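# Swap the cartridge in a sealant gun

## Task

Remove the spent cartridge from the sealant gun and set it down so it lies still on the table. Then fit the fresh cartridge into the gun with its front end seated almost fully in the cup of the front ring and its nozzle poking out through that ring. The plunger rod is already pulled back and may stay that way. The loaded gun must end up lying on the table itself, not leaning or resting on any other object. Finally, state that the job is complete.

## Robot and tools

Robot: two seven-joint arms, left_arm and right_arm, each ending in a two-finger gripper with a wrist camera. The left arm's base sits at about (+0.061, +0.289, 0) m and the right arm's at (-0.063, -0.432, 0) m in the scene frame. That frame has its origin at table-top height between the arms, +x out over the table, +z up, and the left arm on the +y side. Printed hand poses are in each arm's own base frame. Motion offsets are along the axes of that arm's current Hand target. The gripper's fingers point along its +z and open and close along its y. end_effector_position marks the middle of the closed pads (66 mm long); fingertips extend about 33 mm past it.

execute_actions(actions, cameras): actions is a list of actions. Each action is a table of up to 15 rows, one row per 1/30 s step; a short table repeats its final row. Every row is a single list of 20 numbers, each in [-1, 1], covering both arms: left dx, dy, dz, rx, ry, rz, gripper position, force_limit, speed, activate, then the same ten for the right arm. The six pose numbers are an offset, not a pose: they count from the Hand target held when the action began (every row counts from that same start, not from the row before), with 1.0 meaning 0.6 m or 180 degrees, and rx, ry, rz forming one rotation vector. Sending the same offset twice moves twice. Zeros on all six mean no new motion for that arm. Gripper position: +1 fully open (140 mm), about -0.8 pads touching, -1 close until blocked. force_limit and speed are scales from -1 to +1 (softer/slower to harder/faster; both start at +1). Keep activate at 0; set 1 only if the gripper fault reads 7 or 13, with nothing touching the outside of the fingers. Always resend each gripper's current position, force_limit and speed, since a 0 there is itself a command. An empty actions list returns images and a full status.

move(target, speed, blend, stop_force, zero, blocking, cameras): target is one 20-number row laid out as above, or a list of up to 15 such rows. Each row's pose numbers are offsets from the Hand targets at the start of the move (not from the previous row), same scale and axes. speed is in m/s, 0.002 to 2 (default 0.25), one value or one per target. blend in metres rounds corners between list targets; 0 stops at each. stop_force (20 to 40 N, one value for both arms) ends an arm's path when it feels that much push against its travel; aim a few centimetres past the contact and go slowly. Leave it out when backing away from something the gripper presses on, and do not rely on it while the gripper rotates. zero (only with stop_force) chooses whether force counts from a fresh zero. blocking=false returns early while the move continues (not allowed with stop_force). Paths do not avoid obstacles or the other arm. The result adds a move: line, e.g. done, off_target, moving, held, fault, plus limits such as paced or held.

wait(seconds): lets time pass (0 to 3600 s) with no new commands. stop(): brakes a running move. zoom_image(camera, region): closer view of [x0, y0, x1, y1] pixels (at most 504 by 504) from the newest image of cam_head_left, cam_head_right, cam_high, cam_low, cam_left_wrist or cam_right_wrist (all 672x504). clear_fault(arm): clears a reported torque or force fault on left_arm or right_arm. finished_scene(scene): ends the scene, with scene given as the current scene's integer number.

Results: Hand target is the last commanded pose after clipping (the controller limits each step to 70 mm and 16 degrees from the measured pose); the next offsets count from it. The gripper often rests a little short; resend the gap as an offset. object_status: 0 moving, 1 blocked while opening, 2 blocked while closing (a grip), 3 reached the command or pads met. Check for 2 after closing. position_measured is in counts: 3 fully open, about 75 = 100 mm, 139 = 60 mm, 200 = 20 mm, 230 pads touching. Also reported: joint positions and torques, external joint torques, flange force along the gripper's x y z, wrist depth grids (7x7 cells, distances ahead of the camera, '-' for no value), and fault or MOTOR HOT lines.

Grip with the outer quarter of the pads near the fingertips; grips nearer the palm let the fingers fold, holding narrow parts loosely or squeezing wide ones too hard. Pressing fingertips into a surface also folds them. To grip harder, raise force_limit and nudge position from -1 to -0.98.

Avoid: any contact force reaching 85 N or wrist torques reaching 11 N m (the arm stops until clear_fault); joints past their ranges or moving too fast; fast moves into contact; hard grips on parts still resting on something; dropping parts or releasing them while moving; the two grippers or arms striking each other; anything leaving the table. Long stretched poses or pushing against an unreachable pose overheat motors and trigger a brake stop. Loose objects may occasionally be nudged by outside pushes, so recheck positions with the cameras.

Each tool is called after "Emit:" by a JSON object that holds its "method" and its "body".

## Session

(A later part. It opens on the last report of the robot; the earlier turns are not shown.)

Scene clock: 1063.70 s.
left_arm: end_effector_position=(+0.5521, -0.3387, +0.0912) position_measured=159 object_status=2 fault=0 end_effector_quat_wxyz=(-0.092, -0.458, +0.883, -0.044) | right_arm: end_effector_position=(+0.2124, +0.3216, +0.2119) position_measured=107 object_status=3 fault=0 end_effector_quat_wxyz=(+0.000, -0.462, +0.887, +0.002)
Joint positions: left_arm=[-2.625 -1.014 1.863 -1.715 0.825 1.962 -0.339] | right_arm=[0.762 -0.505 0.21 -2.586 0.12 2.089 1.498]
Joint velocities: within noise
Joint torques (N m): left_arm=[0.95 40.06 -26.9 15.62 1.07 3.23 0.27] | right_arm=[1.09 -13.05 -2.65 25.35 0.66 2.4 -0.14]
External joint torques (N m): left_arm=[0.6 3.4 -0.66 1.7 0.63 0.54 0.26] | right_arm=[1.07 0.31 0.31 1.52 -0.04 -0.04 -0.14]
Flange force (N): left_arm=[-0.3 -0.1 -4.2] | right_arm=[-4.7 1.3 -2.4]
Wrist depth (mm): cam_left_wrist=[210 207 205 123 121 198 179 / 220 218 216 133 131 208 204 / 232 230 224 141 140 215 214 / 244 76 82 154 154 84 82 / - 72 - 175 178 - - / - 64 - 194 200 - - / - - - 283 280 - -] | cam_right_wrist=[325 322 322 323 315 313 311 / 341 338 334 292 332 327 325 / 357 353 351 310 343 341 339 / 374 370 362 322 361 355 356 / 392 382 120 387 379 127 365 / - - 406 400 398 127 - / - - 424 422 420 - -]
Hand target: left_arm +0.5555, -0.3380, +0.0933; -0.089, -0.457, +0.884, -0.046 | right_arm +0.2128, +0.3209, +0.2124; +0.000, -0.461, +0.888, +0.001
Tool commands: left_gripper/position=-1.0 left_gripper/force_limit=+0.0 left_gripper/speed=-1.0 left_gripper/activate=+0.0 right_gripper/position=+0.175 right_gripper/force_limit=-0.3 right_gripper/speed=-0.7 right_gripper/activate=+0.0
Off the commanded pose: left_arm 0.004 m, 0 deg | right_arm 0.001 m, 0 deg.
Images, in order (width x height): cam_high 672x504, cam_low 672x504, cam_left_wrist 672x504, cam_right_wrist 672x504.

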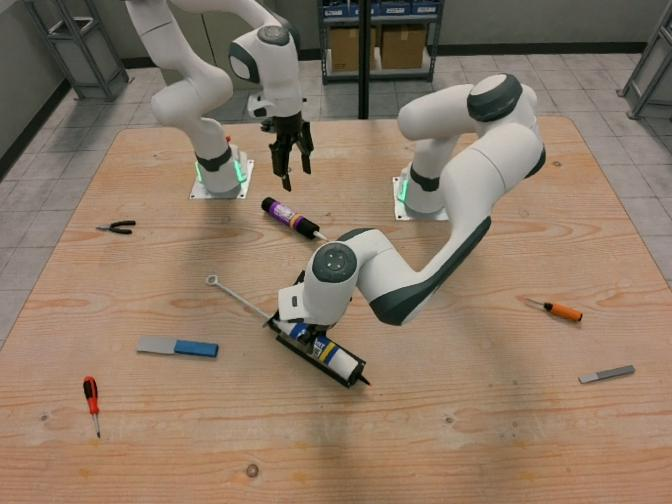

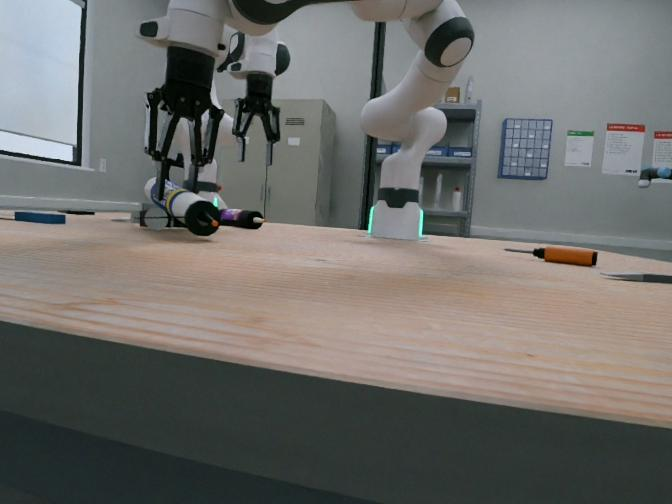

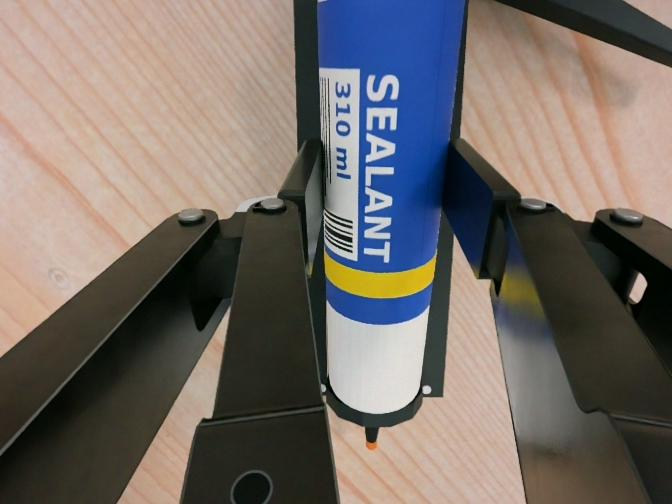

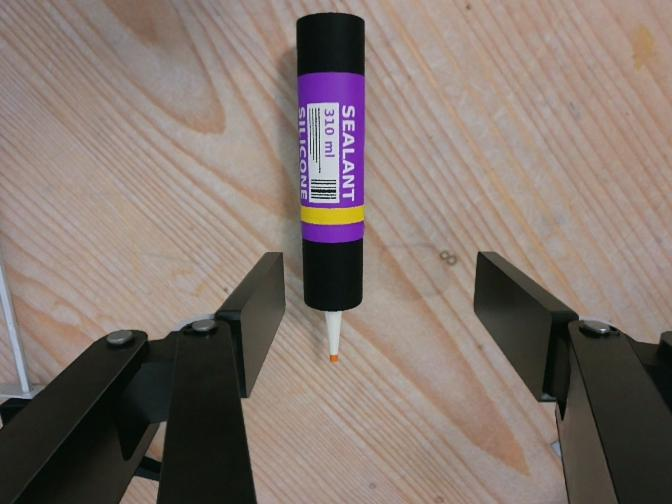

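Emit:
{"method": "move", "body": {"target": [-0.0022,0,0.009,0,-0.0167,0,-1,0,-1,0,0,0,0,0,0,0,0.175,-0.3,-0.7,0], "speed": 0.04, "cameras": ["cam_left_wrist","cam_low","cam_high"]}}

Emit:
{"method": "zoom_image", "body": {"camera": "cam_low", "region": [130, 160, 250, 250]}}

Emit:
{"method": "zoom_image", "body": {"camera": "cam_left_wrist", "region": [290, 330, 450, 470]}}

Emit:
{"method": "zoom_image", "body": {"camera": "cam_high", "region": [260, 270, 380, 400]}}

Scene clock: 1145.50 s.
left_arm: end_effector_position=(+0.5524, -0.3380, +0.0854) position_measured=159 object_status=2 fault=0 end_effector_quat_wxyz=(-0.070, -0.455, +0.887, -0.032) | right_arm: end_effector_position=(+0.2124, +0.3216, +0.2119) position_measured=107 object_status=3 fault=0 end_effector_quat_wxyz=(+0.000, -0.462, +0.887, +0.002)
Joint positions: left_arm=[-2.65 -0.992 1.884 -1.724 0.853 1.968 -0.36] | right_arm=[0.762 -0.505 0.21 -2.586 0.12 2.089 1.498]
Joint velocities: left_arm=[0.001 0.001 -0.001 -0.001 0 0.002 -0.005] | right_arm=[within noise]
Joint torques (N m): left_arm=[0.41 41.57 -25.62 15.34 1.26 3.21 -0.19] | right_arm=[1.07 -13.13 -2.66 25.31 0.68 2.4 -0.11]
External joint torques (N m): left_arm=[0.39 4.93 0.21 1.11 0.76 0.54 -0.19] | right_arm=[1.05 0.23 0.29 1.53 -0.03 -0.03 -0.11]
Flange force (N): left_arm=[1.1 3.4 -3.7] | right_arm=[-4.5 1.4 -2.5]
Wrist depth (mm): cam_left_wrist=[200 199 197 123 121 190 187 / 212 211 209 137 131 201 198 / 228 225 219 141 140 210 209 / 239 76 82 153 154 84 83 / - 72 - 176 179 - - / - 64 - 195 201 - - / - - - 290 286 - -] | cam_right_wrist=[324 324 321 286 316 313 311 / 340 338 335 292 329 326 325 / 355 354 351 306 344 341 339 / 373 371 365 360 358 353 354 / 389 382 120 382 378 127 364 / - - 407 401 399 127 - / - - 426 421 420 - -]
Hand target: left_arm +0.5557, -0.3378, +0.0878; -0.066, -0.458, +0.886, -0.034 | right_arm +0.2128, +0.3209, +0.2124; +0.000, -0.461, +0.888, +0.001
Off the commanded pose: left_arm 0.004 m, 1 deg | right_arm 0.001 m, 0 deg.
move: off_target (left_arm)
Images, in order (width x height): cam_high 672x504, cam_low 672x504, cam_left_wrist 672x504.

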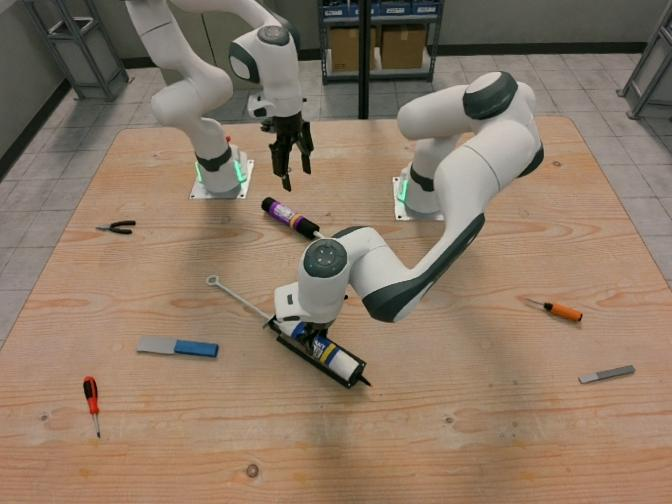

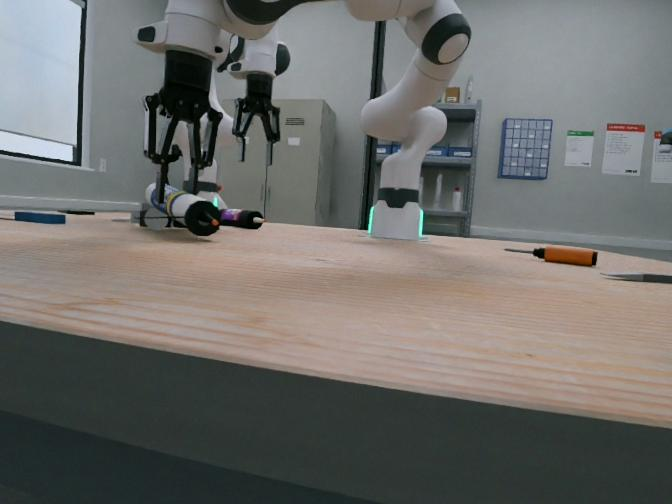

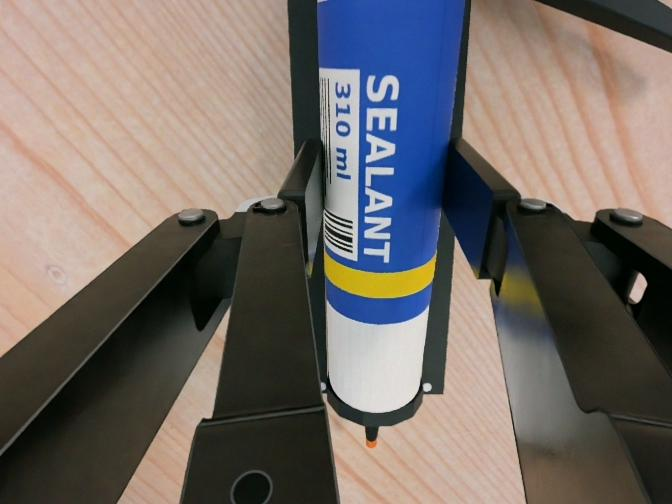

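Scaled by 4.200.

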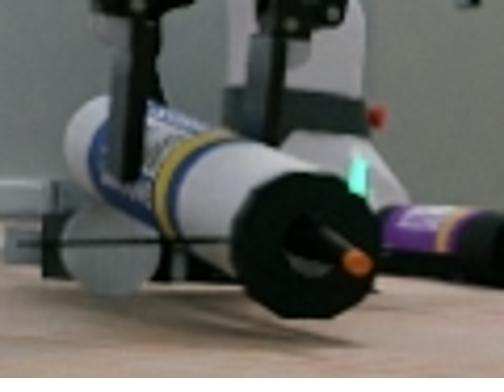

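Scaled by 3.150.

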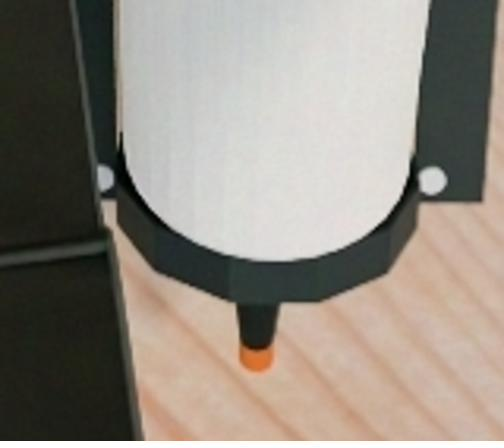

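Scaled by 3.877.

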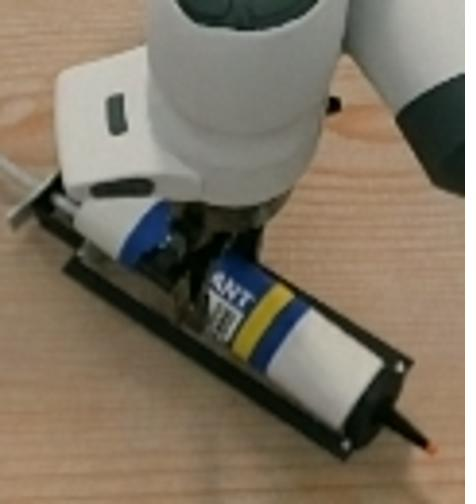

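Emit:
{"method": "move", "body": {"target": [-0.0022,0,0.0092,0,-0.0167,0,-1,0,-1,0,0,0,0,0,0,0,0.175,-0.3,-0.7,0], "speed": 0.04, "cameras": ["cam_left_wrist","cam_low","cam_high"]}}

Emit:
{"method": "zoom_image", "body": {"camera": "cam_low", "region": [130, 160, 250, 250]}}

Emit:
{"method": "zoom_image", "body": {"camera": "cam_left_wrist", "region": [290, 330, 450, 470]}}

Emit:
{"method": "zoom_image", "body": {"camera": "cam_high", "region": [260, 270, 380, 400]}}

Scene clock: 1159.47 s.
left_arm: end_effector_position=(+0.5545, -0.3369, +0.0810) position_measured=159 object_status=2 fault=0 end_effector_quat_wxyz=(-0.046, -0.457, +0.888, -0.021) | right_arm: end_effector_position=(+0.2124, +0.3216, +0.2119) position_measured=107 object_status=3 fault=0 end_effector_quat_wxyz=(+0.000, -0.462, +0.887, +0.002)
Joint positions: left_arm=[-2.679 -0.964 1.91 -1.732 0.879 1.976 -0.39] | right_arm=[0.762 -0.505 0.21 -2.586 0.12 2.089 1.498]
Joint torques (N m): left_arm=[-0.43 40.56 -24.48 14.99 1.23 3.2 -0.13] | right_arm=[1.12 -13.09 -2.66 25.34 0.67 2.4 -0.1]
External joint torques (N m): left_arm=[-0.62 3.86 0.56 0.09 0.64 0.55 -0.14] | right_arm=[1.08 0.34 0.27 1.5 -0.04 -0.04 -0.1]
Flange force (N): left_arm=[1.9 3.1 -1.2] | right_arm=[-4.8 1.4 -2.3]
Wrist depth (mm): cam_left_wrist=[195 192 191 119 116 184 181 / 209 207 204 134 129 196 192 / 226 222 215 141 138 205 206 / 239 76 82 158 155 84 83 / - 72 - 184 190 - - / - 64 - 209 270 - - / - - - 301 298 - -] | cam_right_wrist=[326 324 321 310 314 314 313 / 340 337 335 293 330 329 324 / 357 353 350 305 344 341 337 / 372 373 365 355 361 355 353 / 390 382 120 380 379 127 365 / - - 407 402 398 127 - / - - 427 424 420 - -]
Hand target: left_arm +0.5560, -0.3374, +0.0821; -0.043, -0.459, +0.887, -0.022 | right_arm +0.2128, +0.3209, +0.2124; +0.000, -0.461, +0.888, +0.001
Off the commanded pose: left_arm 0.002 m, 0 deg | right_arm 0.001 m, 0 deg.
move: done
Images, in order (width x height): cam_high 672x504, cam_low 672x504, cam_left_wrist 672x504.

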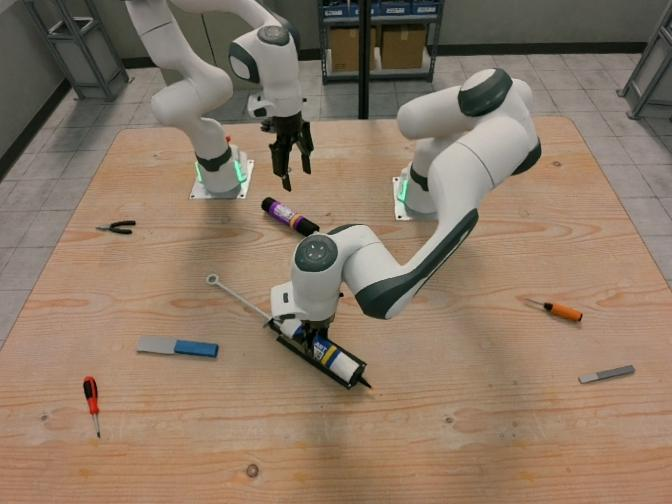

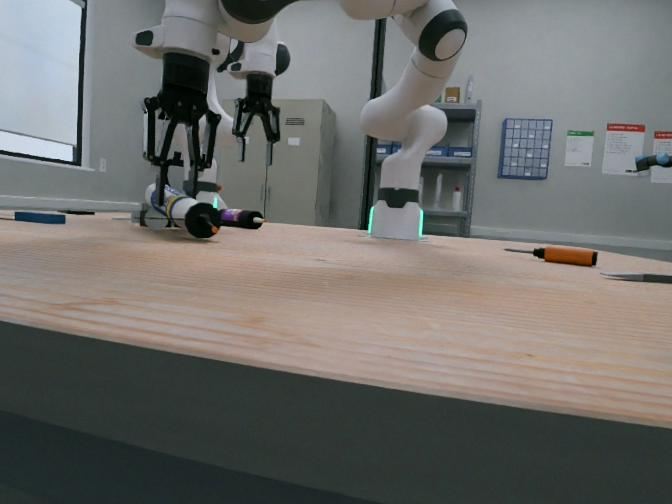

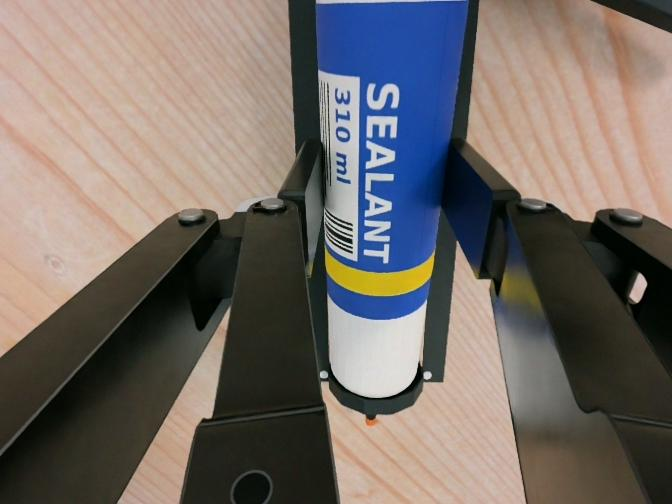

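Scaled by 4.200.

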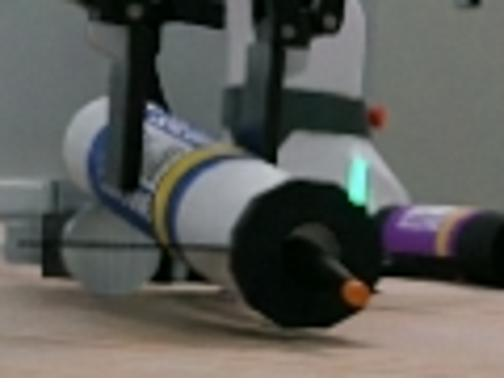

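Scaled by 3.150.

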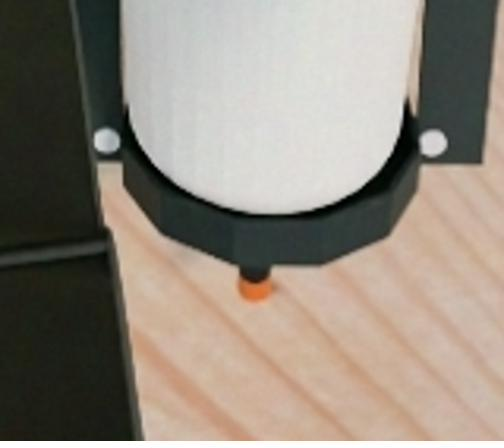

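Scaled by 3.877.

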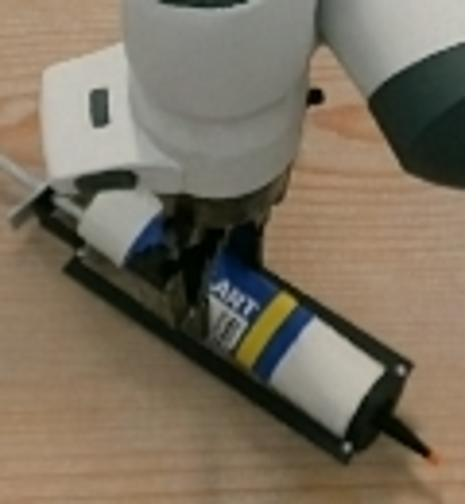

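Emit:
{"method": "move", "body": {"target": [-0.0023,0,0.008,0,-0.0167,0,-1,0,-1,0,0,0,0,0,0,0,0.175,-0.3,-0.7,0], "speed": 0.04, "cameras": ["cam_left_wrist","cam_low","cam_high"]}}

Emit:
{"method": "zoom_image", "body": {"camera": "cam_low", "region": [130, 160, 250, 250]}}

Emit:
{"method": "zoom_image", "body": {"camera": "cam_left_wrist", "region": [290, 330, 450, 470]}}

Emit:
{"method": "zoom_image", "body": {"camera": "cam_high", "region": [260, 270, 380, 400]}}

Scene clock: 1193.73 s.
left_arm: end_effector_position=(+0.5542, -0.3356, +0.0745) position_measured=159 object_status=2 fault=0 end_effector_quat_wxyz=(-0.023, -0.457, +0.889, -0.008) | right_arm: end_effector_position=(+0.2124, +0.3216, +0.2119) position_measured=107 object_status=3 fault=0 end_effector_quat_wxyz=(+0.000, -0.462, +0.887, +0.002)
Joint positions: left_arm=[-2.71 -0.941 1.937 -1.74 0.907 1.978 -0.421] | right_arm=[0.762 -0.505 0.21 -2.586 0.12 2.089 1.498]
Joint velocities: left_arm=[0 0 -0.001 -0.001 0 0.002 -0.006] | right_arm=[within noise]
Joint torques (N m): left_arm=[-0.29 41.65 -24.71 16.11 1.13 3.09 -0.23] | right_arm=[1.09 -13.06 -2.65 25.35 0.66 2.39 -0.11]
External joint torques (N m): left_arm=[-0.28 4.6 -0.03 0.69 0.48 0.44 -0.24] | right_arm=[1.02 0.46 0.26 1.42 -0.05 -0.06 -0.11]
Flange force (N): left_arm=[1.4 3.9 -3.8] | right_arm=[-5.0 1.3 -2.1]
Wrist depth (mm): cam_left_wrist=[185 184 183 121 118 176 175 / 201 199 197 133 130 189 187 / 219 215 209 141 140 200 201 / 234 76 82 155 154 84 83 / - 72 - 182 184 - - / - 64 - 199 267 - - / - - - 311 309 - -] | cam_right_wrist=[325 321 320 287 315 312 312 / 339 338 337 293 330 327 324 / 359 353 350 307 345 340 339 / 373 371 362 361 362 354 355 / 389 379 120 383 382 127 364 / - - 406 401 397 393 - / - - 431 423 423 - -]
Hand target: left_arm +0.5565, -0.3367, +0.0772; -0.019, -0.459, +0.888, -0.010 | right_arm +0.2128, +0.3209, +0.2124; +0.000, -0.461, +0.888, +0.001
Off the commanded pose: left_arm 0.004 m, 1 deg | right_arm 0.001 m, 0 deg.
move: off_target (left_arm)
Images, in order (width x height): cam_high 672x504, cam_low 672x504, cam_left_wrist 672x504.

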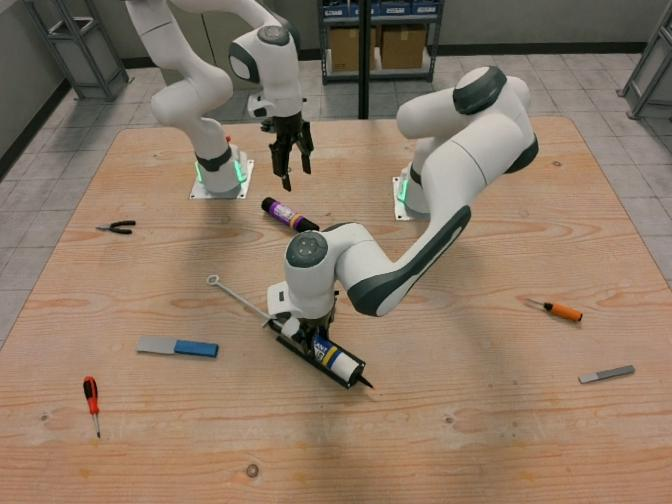

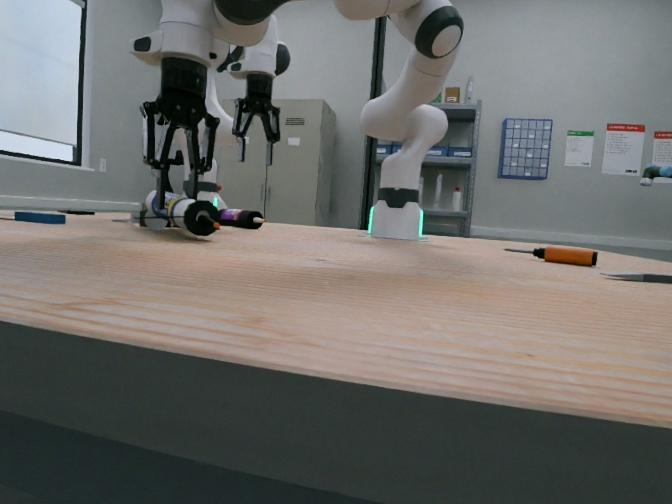

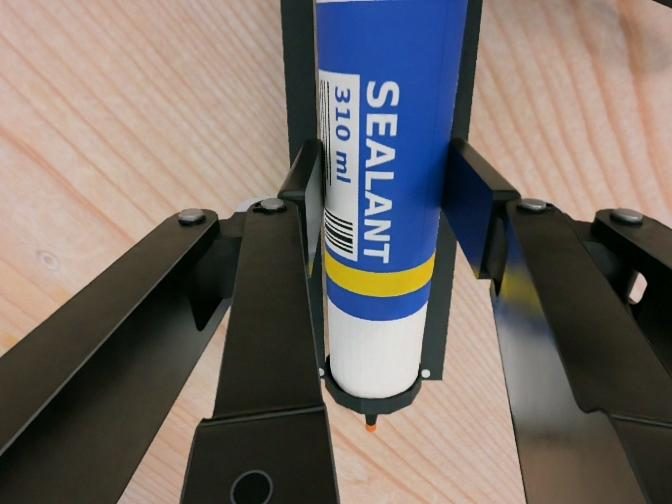

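Scaled by 4.200.

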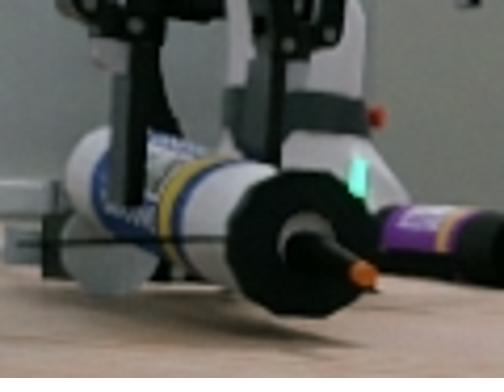

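Scaled by 3.150.

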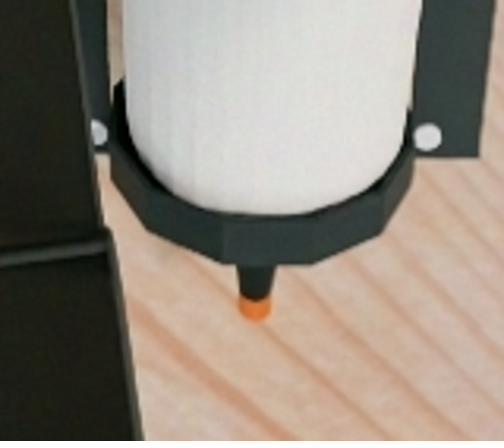

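Scaled by 3.877.

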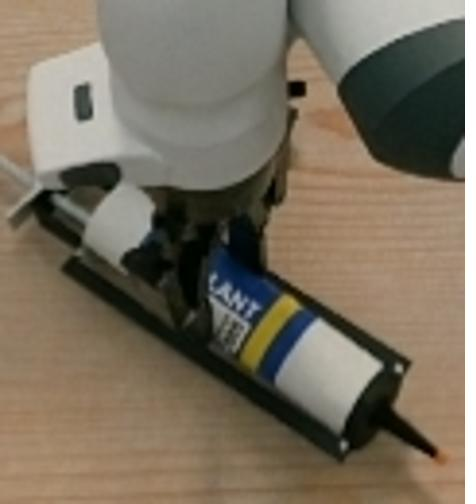

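Emit:
{"method": "move", "body": {"target": [-0.0055,0,0.0032,0,-0.009,0,-1,0,-1,0,0,0,0,0,0,0,0.175,-0.3,-0.7,0], "speed": 0.04, "cameras": ["cam_left_wrist","cam_low","cam_high"]}}

Emit:
{"method": "zoom_image", "body": {"camera": "cam_low", "region": [130, 160, 250, 250]}}

Emit:
{"method": "zoom_image", "body": {"camera": "cam_left_wrist", "region": [290, 330, 450, 470]}}

Emit:
{"method": "zoom_image", "body": {"camera": "cam_high", "region": [260, 270, 380, 400]}}

Scene clock: 1205.80 s.
left_arm: end_effector_position=(+0.5553, -0.3341, +0.0723) position_measured=159 object_status=2 fault=0 end_effector_quat_wxyz=(-0.011, -0.457, +0.889, -0.002) | right_arm: end_effector_position=(+0.2124, +0.3216, +0.2119) position_measured=107 object_status=3 fault=0 end_effector_quat_wxyz=(+0.000, -0.462, +0.887, +0.002)
Joint positions: left_arm=[-2.725 -0.929 1.95 -1.742 0.92 1.979 -0.434] | right_arm=[0.762 -0.505 0.21 -2.586 0.12 2.089 1.498]
Joint velocities: left_arm=[0 0 0 -0.001 0 0.001 -0.006] | right_arm=[within noise]
Joint torques (N m): left_arm=[0.24 42.09 -24.05 16.74 1.42 2.97 -0.19] | right_arm=[1.07 -13.1 -2.63 25.32 0.66 2.4 -0.13]
External joint torques (N m): left_arm=[0.17 5.25 -0.01 1.23 0.76 0.39 -0.19] | right_arm=[1 0.43 0.28 1.37 -0.05 -0.06 -0.13]
Flange force (N): left_arm=[0.5 4.0 -4.9] | right_arm=[-4.8 1.2 -2.1]
Wrist depth (mm): cam_left_wrist=[183 182 179 123 118 173 171 / 198 197 195 133 130 187 184 / 217 213 208 141 140 198 199 / 234 76 82 155 155 85 82 / - 72 - 179 200 - - / - 64 - 205 270 - - / - - - 316 314 - -] | cam_right_wrist=[327 324 321 290 314 312 310 / 340 340 334 292 330 327 322 / 357 353 352 305 343 341 337 / 373 372 362 356 362 355 355 / 389 383 120 381 381 127 367 / - - 405 400 395 127 - / - - 428 421 419 - -]
Hand target: left_arm +0.5583, -0.3341, +0.0752; -0.007, -0.459, +0.888, -0.004 | right_arm +0.2128, +0.3209, +0.2124; +0.000, -0.461, +0.888, +0.001
Off the commanded pose: left_arm 0.004 m, 1 deg | right_arm 0.001 m, 0 deg.
move: off_target (left_arm)
Images, in order (width x height): cam_high 672x504, cam_low 672x504, cam_left_wrist 672x504.

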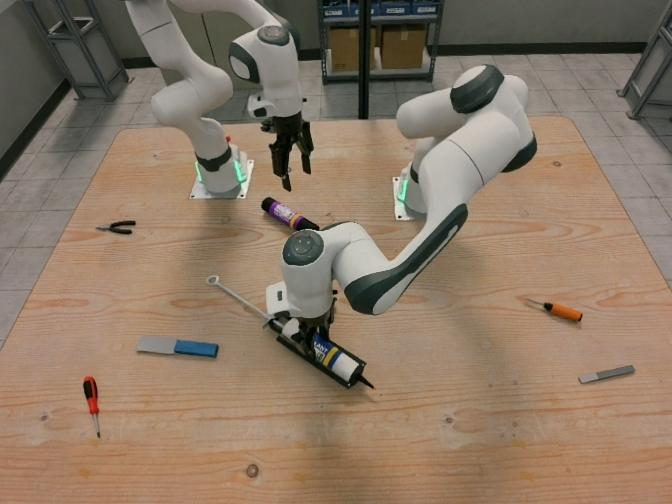

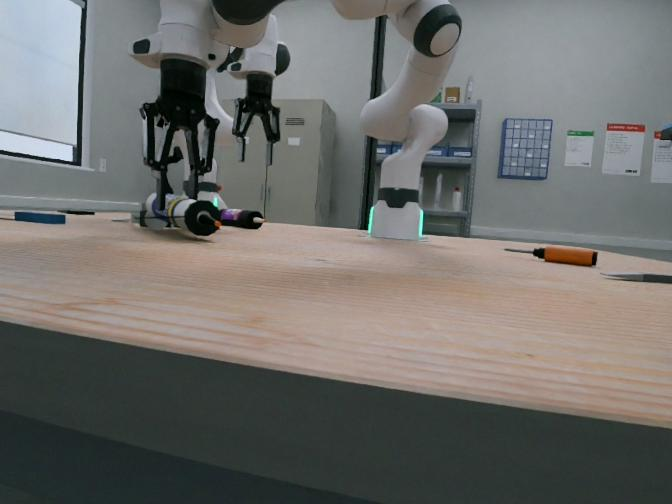

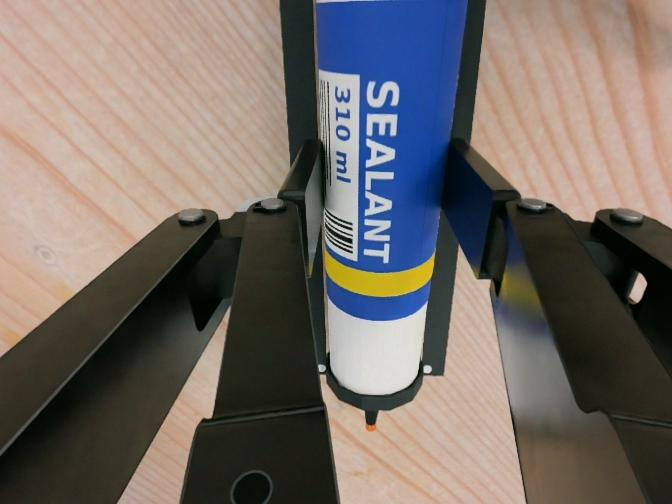

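Scaled by 4.200.

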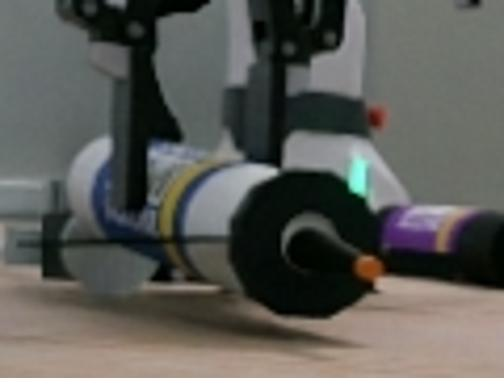

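Scaled by 3.150.

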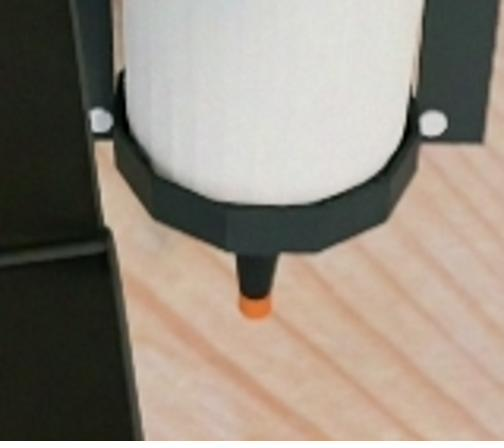

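Scaled by 3.877.

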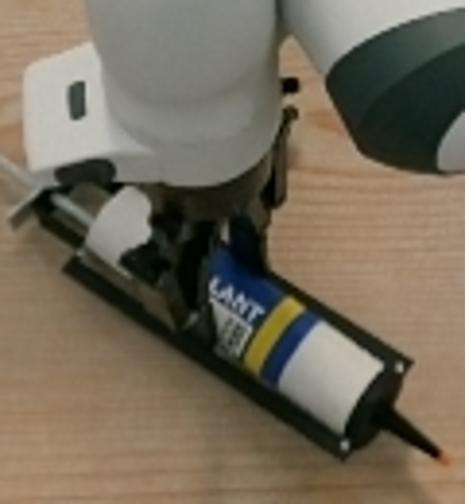

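Emit:
{"method": "move", "body": {"target": [-0.0075,0,0.0004,0,-0.004,0,-1,0,-1,0,0,0,0,0,0,0,0.175,-0.3,-0.7,0], "speed": 0.04, "cameras": ["cam_left_wrist","cam_high"]}}

Emit:
{"method": "zoom_image", "body": {"camera": "cam_left_wrist", "region": [290, 330, 450, 470]}}

Emit:
{"method": "zoom_image", "body": {"camera": "cam_high", "region": [260, 270, 380, 400]}}

Scene clock: 1216.77 s.
left_arm: end_effector_position=(+0.5578, -0.3308, +0.0717) position_measured=159 object_status=2 fault=0 end_effector_quat_wxyz=(-0.006, -0.458, +0.889, +0.001) | right_arm: end_effector_position=(+0.2124, +0.3216, +0.2119) position_measured=107 object_status=3 fault=0 end_effector_quat_wxyz=(+0.000, -0.462, +0.887, +0.002)
Joint positions: left_arm=[-2.727 -0.924 1.956 -1.742 0.925 1.979 -0.437] | right_arm=[0.762 -0.505 0.21 -2.586 0.12 2.089 1.498]
Joint torques (N m): left_arm=[-0.62 42.58 -23.86 17.2 1.48 2.97 -0.12] | right_arm=[1.09 -13.09 -2.67 25.32 0.67 2.4 -0.12]
External joint torques (N m): left_arm=[-0.62 5.77 0.01 1.64 0.8 0.4 -0.13] | right_arm=[1.04 0.43 0.27 1.45 -0.04 -0.04 -0.12]
Flange force (N): left_arm=[1.3 0.6 -5.1] | right_arm=[-5.0 1.3 -2.2]
Wrist depth (mm): cam_left_wrist=[182 180 178 122 118 173 170 / 197 196 193 133 130 186 184 / 216 214 207 141 140 199 198 / 233 76 82 155 156 84 82 / - 72 - 178 188 - - / - 64 - 206 273 - - / - - - 322 320 - -] | cam_right_wrist=[326 323 322 317 315 314 310 / 338 337 334 292 329 327 324 / 357 354 350 307 343 342 340 / 375 369 365 327 360 355 354 / 391 381 120 381 380 127 362 / - - 405 401 397 127 - / - - 429 424 422 - -]
Hand target: left_arm +0.5609, -0.3304, +0.0748; -0.001, -0.459, +0.888, -0.001 | right_arm +0.2128, +0.3209, +0.2124; +0.000, -0.461, +0.888, +0.001
Off the commanded pose: left_arm 0.004 m, 1 deg | right_arm 0.001 m, 0 deg.
move: off_target (left_arm)
Images, in order (width x height): cam_high 672x504, cam_left_wrist 672x504.

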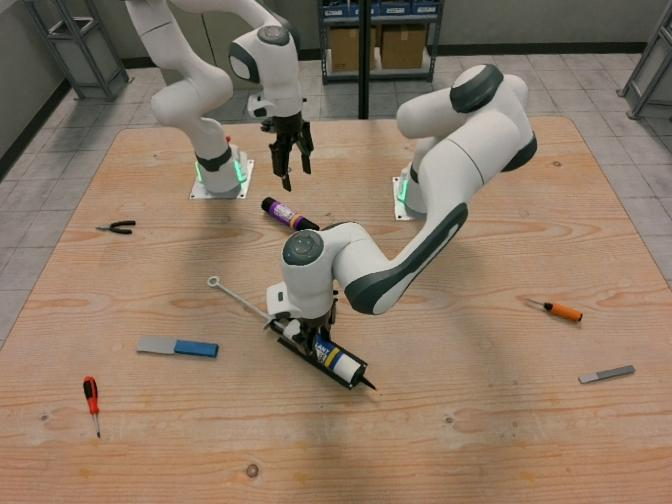

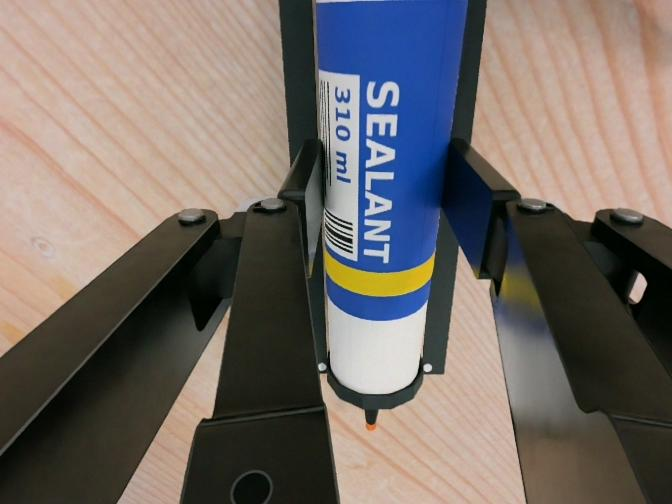

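Scaled by 3.150.

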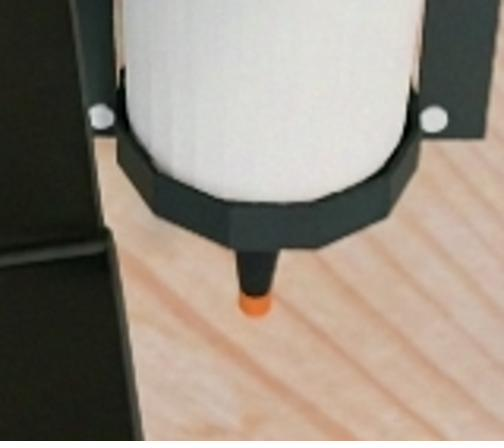

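Scaled by 3.877.

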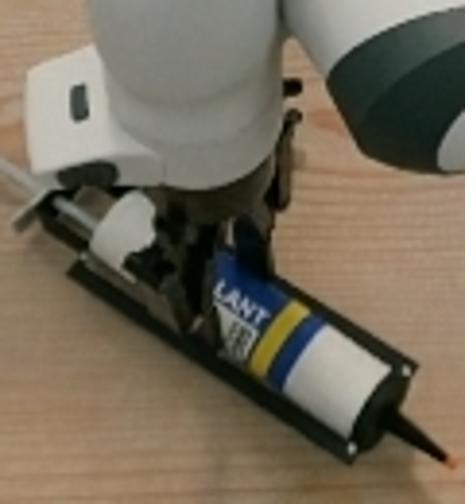

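Emit:
{"method": "execute_actions", "body": {"actions": [[[0,0,0,0,0,0,0.175,-0.3,-1,0,0,0,0,0,0,0,0.175,-0.3,-0.7,0]],[[0,0,0,0,0,0,0.175,-0.3,-1,0,0,0,0,0,0,0,0.175,-0.3,-0.7,0]]], "cameras": ["cam_left_wrist","cam_low","cam_high"]}}

Emit:
{"method": "zoom_image", "body": {"camera": "cam_low", "region": [130, 160, 250, 250]}}

Emit:
{"method": "zoom_image", "body": {"camera": "cam_left_wrist", "region": [290, 330, 450, 470]}}

Scene clock: 1276.20 s.
left_arm: end_effector_position=(+0.5594, -0.3302, +0.0736) position_measured=107 object_status=0 fault=0 end_effector_quat_wxyz=(-0.003, -0.458, +0.889, +0.000) | right_arm: end_effector_position=(+0.2124, +0.3216, +0.2119) position_measured=107 object_status=3 fault=0 end_effector_quat_wxyz=(+0.000, -0.462, +0.887, +0.002)
Joint positions: left_arm=[-2.727 -0.92 1.956 -1.741 0.925 1.979 -0.437] | right_arm=[0.762 -0.505 0.21 -2.586 0.12 2.089 1.498]
Joint torques (N m): left_arm=[-0.03 40.36 -23.15 16.23 1.05 2.84 -0.12] | right_arm=[1.13 -13.07 -2.65 25.32 0.69 2.4 -0.14]
External joint torques (N m): left_arm=[-0.17 3.47 0.64 0.45 0.36 0.25 -0.12] | right_arm=[1.13 0.37 0.32 1.49 -0.02 -0.04 -0.14]
External joint torques at the end of the 1st action: left_arm=[-0.26 3.6 0.65 0.42 0.36 0.25 -0.14] | right_arm=[1 0.41 0.22 1.37 -0.03 -0.05 -0.13]
Flange force (N): left_arm=[0.7 2.6 -2.2] | right_arm=[-4.8 1.5 -2.3]
Flange force at the end of the 1st action (N): left_arm=[0.9 2.7 -2.3] | right_arm=[-4.7 1.2 -2.1]
Wrist depth (mm): cam_left_wrist=[184 182 180 142 138 173 171 / 200 198 195 151 150 188 185 / 220 215 129 166 164 137 199 / - 87 112 193 190 115 73 / - 75 259 209 213 243 - / - - 290 289 282 266 - / - - - 329 320 - -] | cam_right_wrist=[326 324 321 311 316 312 310 / 340 338 335 292 331 327 324 / 354 356 351 307 345 341 338 / 372 370 365 356 359 353 354 / 389 381 120 382 379 127 365 / - - 403 402 396 127 - / - - 428 425 420 - -]
Hand target: left_arm +0.5609, -0.3304, +0.0748; -0.001, -0.459, +0.888, -0.001 | right_arm +0.2128, +0.3209, +0.2124; +0.000, -0.461, +0.888, +0.001
Off the commanded pose: left_arm 0.002 m, 0 deg | right_arm 0.001 m, 0 deg.
Images, in order (width x height): cam_high 672x504, cam_low 672x504, cam_left_wrist 672x504.

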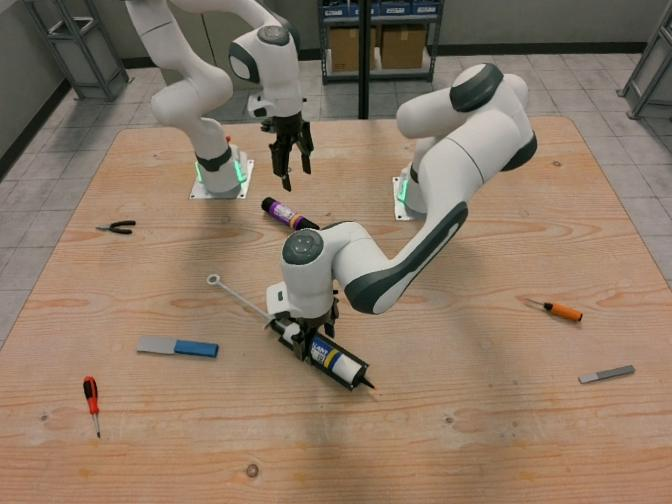

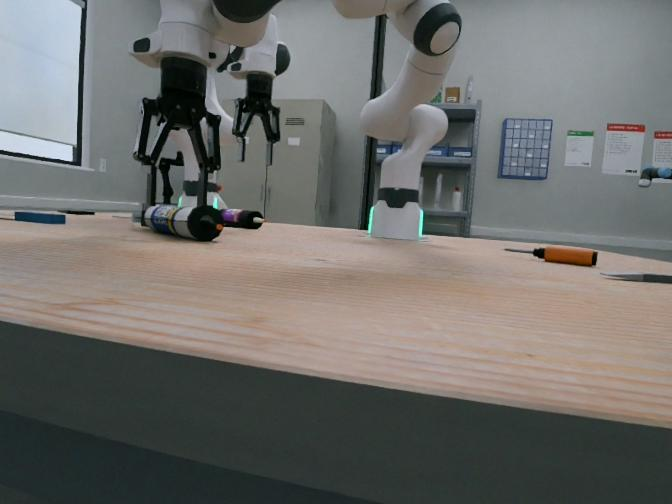

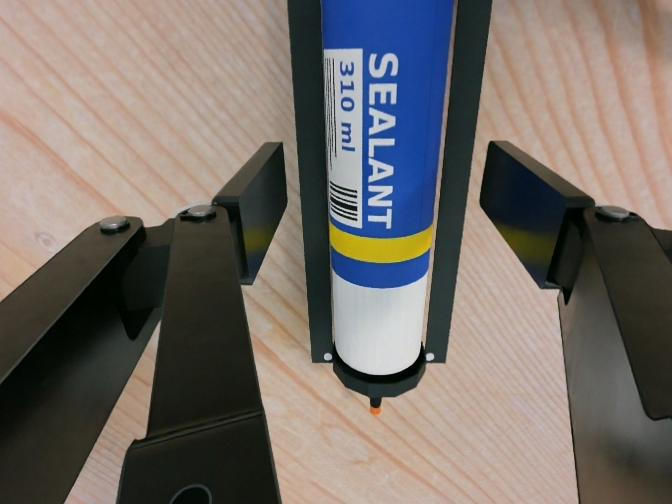

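Scaled by 4.200.

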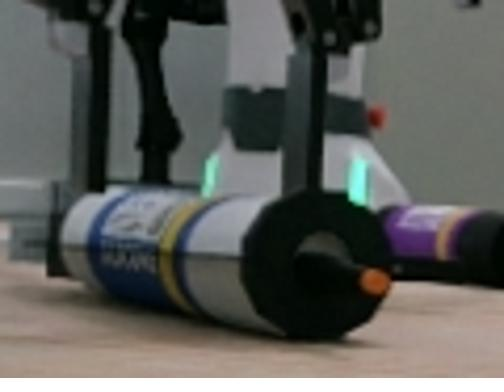

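Scaled by 3.150.

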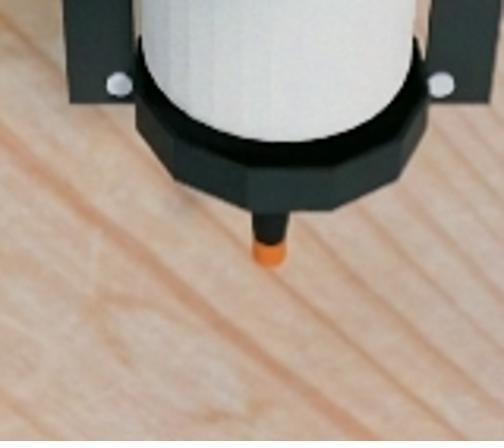

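Emit:
{"method": "move", "body": {"target": [0,0,-0.17,0,0,0,0.175,-0.3,-1,0,0,0,0,0,0,0,0.175,-0.3,-0.7,0], "speed": 0.12, "cameras": ["cam_left_wrist","cam_high","cam_low"]}}

Emit:
{"method": "zoom_image", "body": {"camera": "cam_left_wrist", "region": [300, 240, 460, 380]}}

Emit:
{"method": "zoom_image", "body": {"camera": "cam_low", "region": [130, 160, 250, 250]}}

Emit:
{"method": "zoom_image", "body": {"camera": "cam_high", "region": [260, 290, 390, 400]}}

Scene clock: 1360.20 s.
left_arm: end_effector_position=(+0.5615, -0.3304, +0.1764) position_measured=107 object_status=3 fault=0 end_effector_quat_wxyz=(+0.000, -0.461, +0.887, -0.001) | right_arm: end_effector_position=(+0.2124, +0.3216, +0.2119) position_measured=107 object_status=3 fault=0 end_effector_quat_wxyz=(+0.000, -0.462, +0.887, +0.002)
Joint positions: left_arm=[-2.682 -0.818 1.826 -1.66 0.816 1.82 -0.39] | right_arm=[0.762 -0.505 0.21 -2.586 0.12 2.089 1.498]
Joint velocities: left_arm=[0.001 -0.001 -0.001 0 0 -0.005 0.005] | right_arm=[within noise]
Joint torques (N m): left_arm=[0.56 36 -22.27 17.95 0.24 2.6 0.17] | right_arm=[1.09 -13.08 -2.62 25.35 0.66 2.41 -0.11]
External joint torques (N m): left_arm=[0.25 1.88 0.16 0.37 -0.51 0.02 0.17] | right_arm=[1.03 0.46 0.3 1.42 -0.05 -0.04 -0.11]
Flange force (N): left_arm=[-0.3 2.1 -2.6] | right_arm=[-5.0 1.3 -2.0]
Wrist depth (mm): cam_left_wrist=[277 275 272 242 240 260 258 / 302 298 294 258 271 282 278 / 329 323 129 288 286 138 298 / - 87 112 319 335 115 73 / - 75 391 383 378 365 - / - - 441 430 423 - - / - - - 500 480 - -] | cam_right_wrist=[325 322 322 319 317 312 310 / 340 337 334 292 329 325 324 / 356 353 350 307 346 341 340 / 374 371 365 354 361 354 354 / 391 383 120 382 379 127 364 / - - 406 403 396 127 - / - - 429 424 420 - -]
Hand target: left_arm +0.5611, -0.3301, +0.1768; -0.001, -0.459, +0.888, -0.001 | right_arm +0.2128, +0.3209, +0.2124; +0.000, -0.461, +0.888, +0.001
Off the commanded pose: left_arm 0.001 m, 0 deg | right_arm 0.001 m, 0 deg.
move: done
Images, in order (width x height): cam_high 672x504, cam_low 672x504, cam_left_wrist 672x504.

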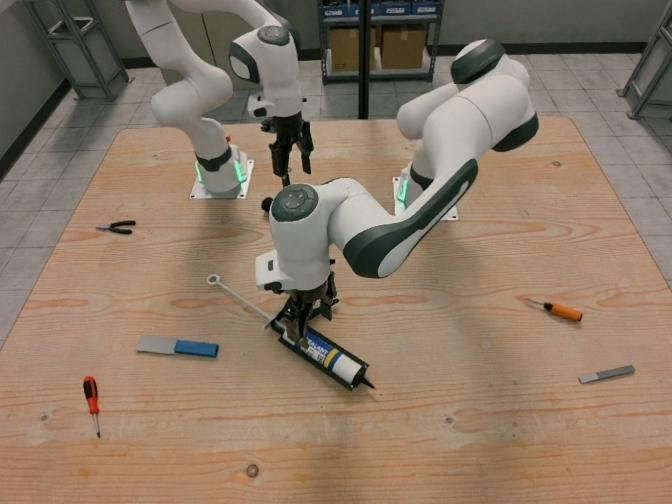

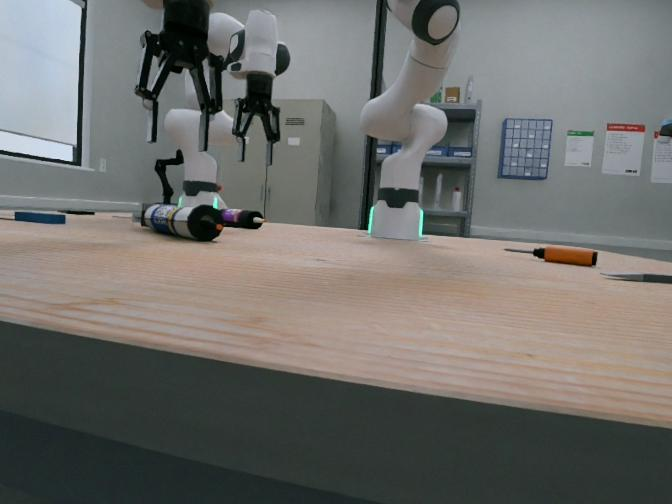

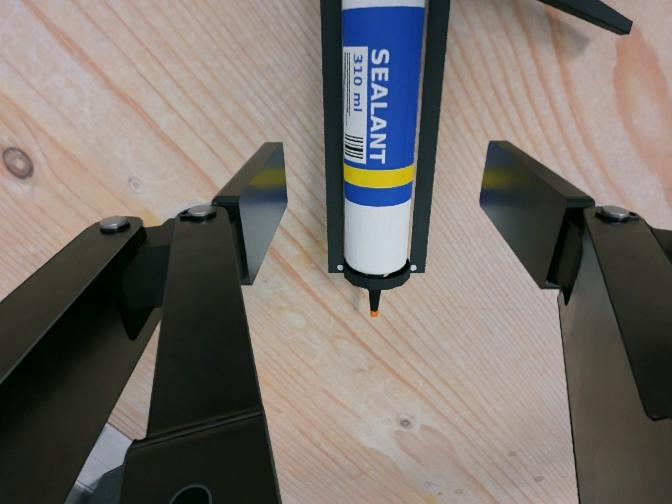

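Scaled by 3.150.

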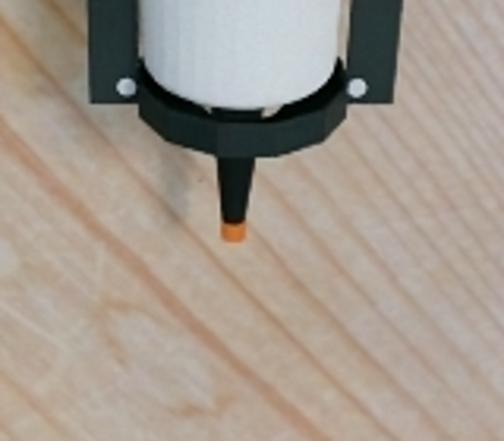

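Scaled by 4.200.

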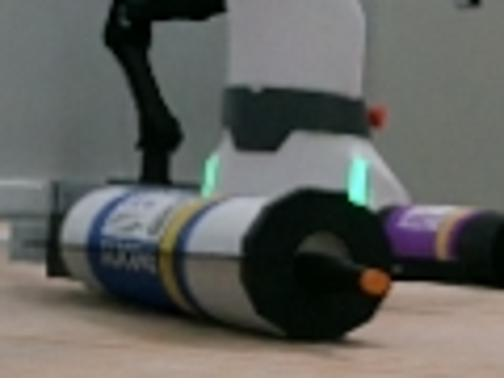

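Scaled by 3.877.

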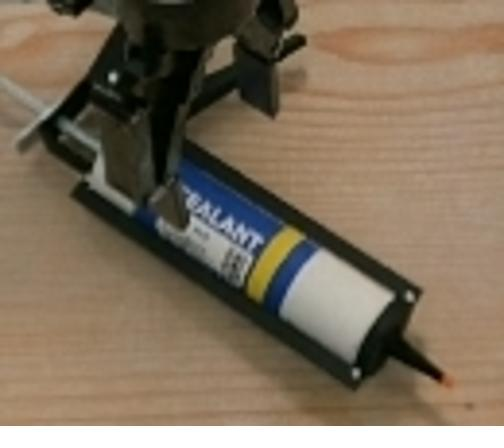

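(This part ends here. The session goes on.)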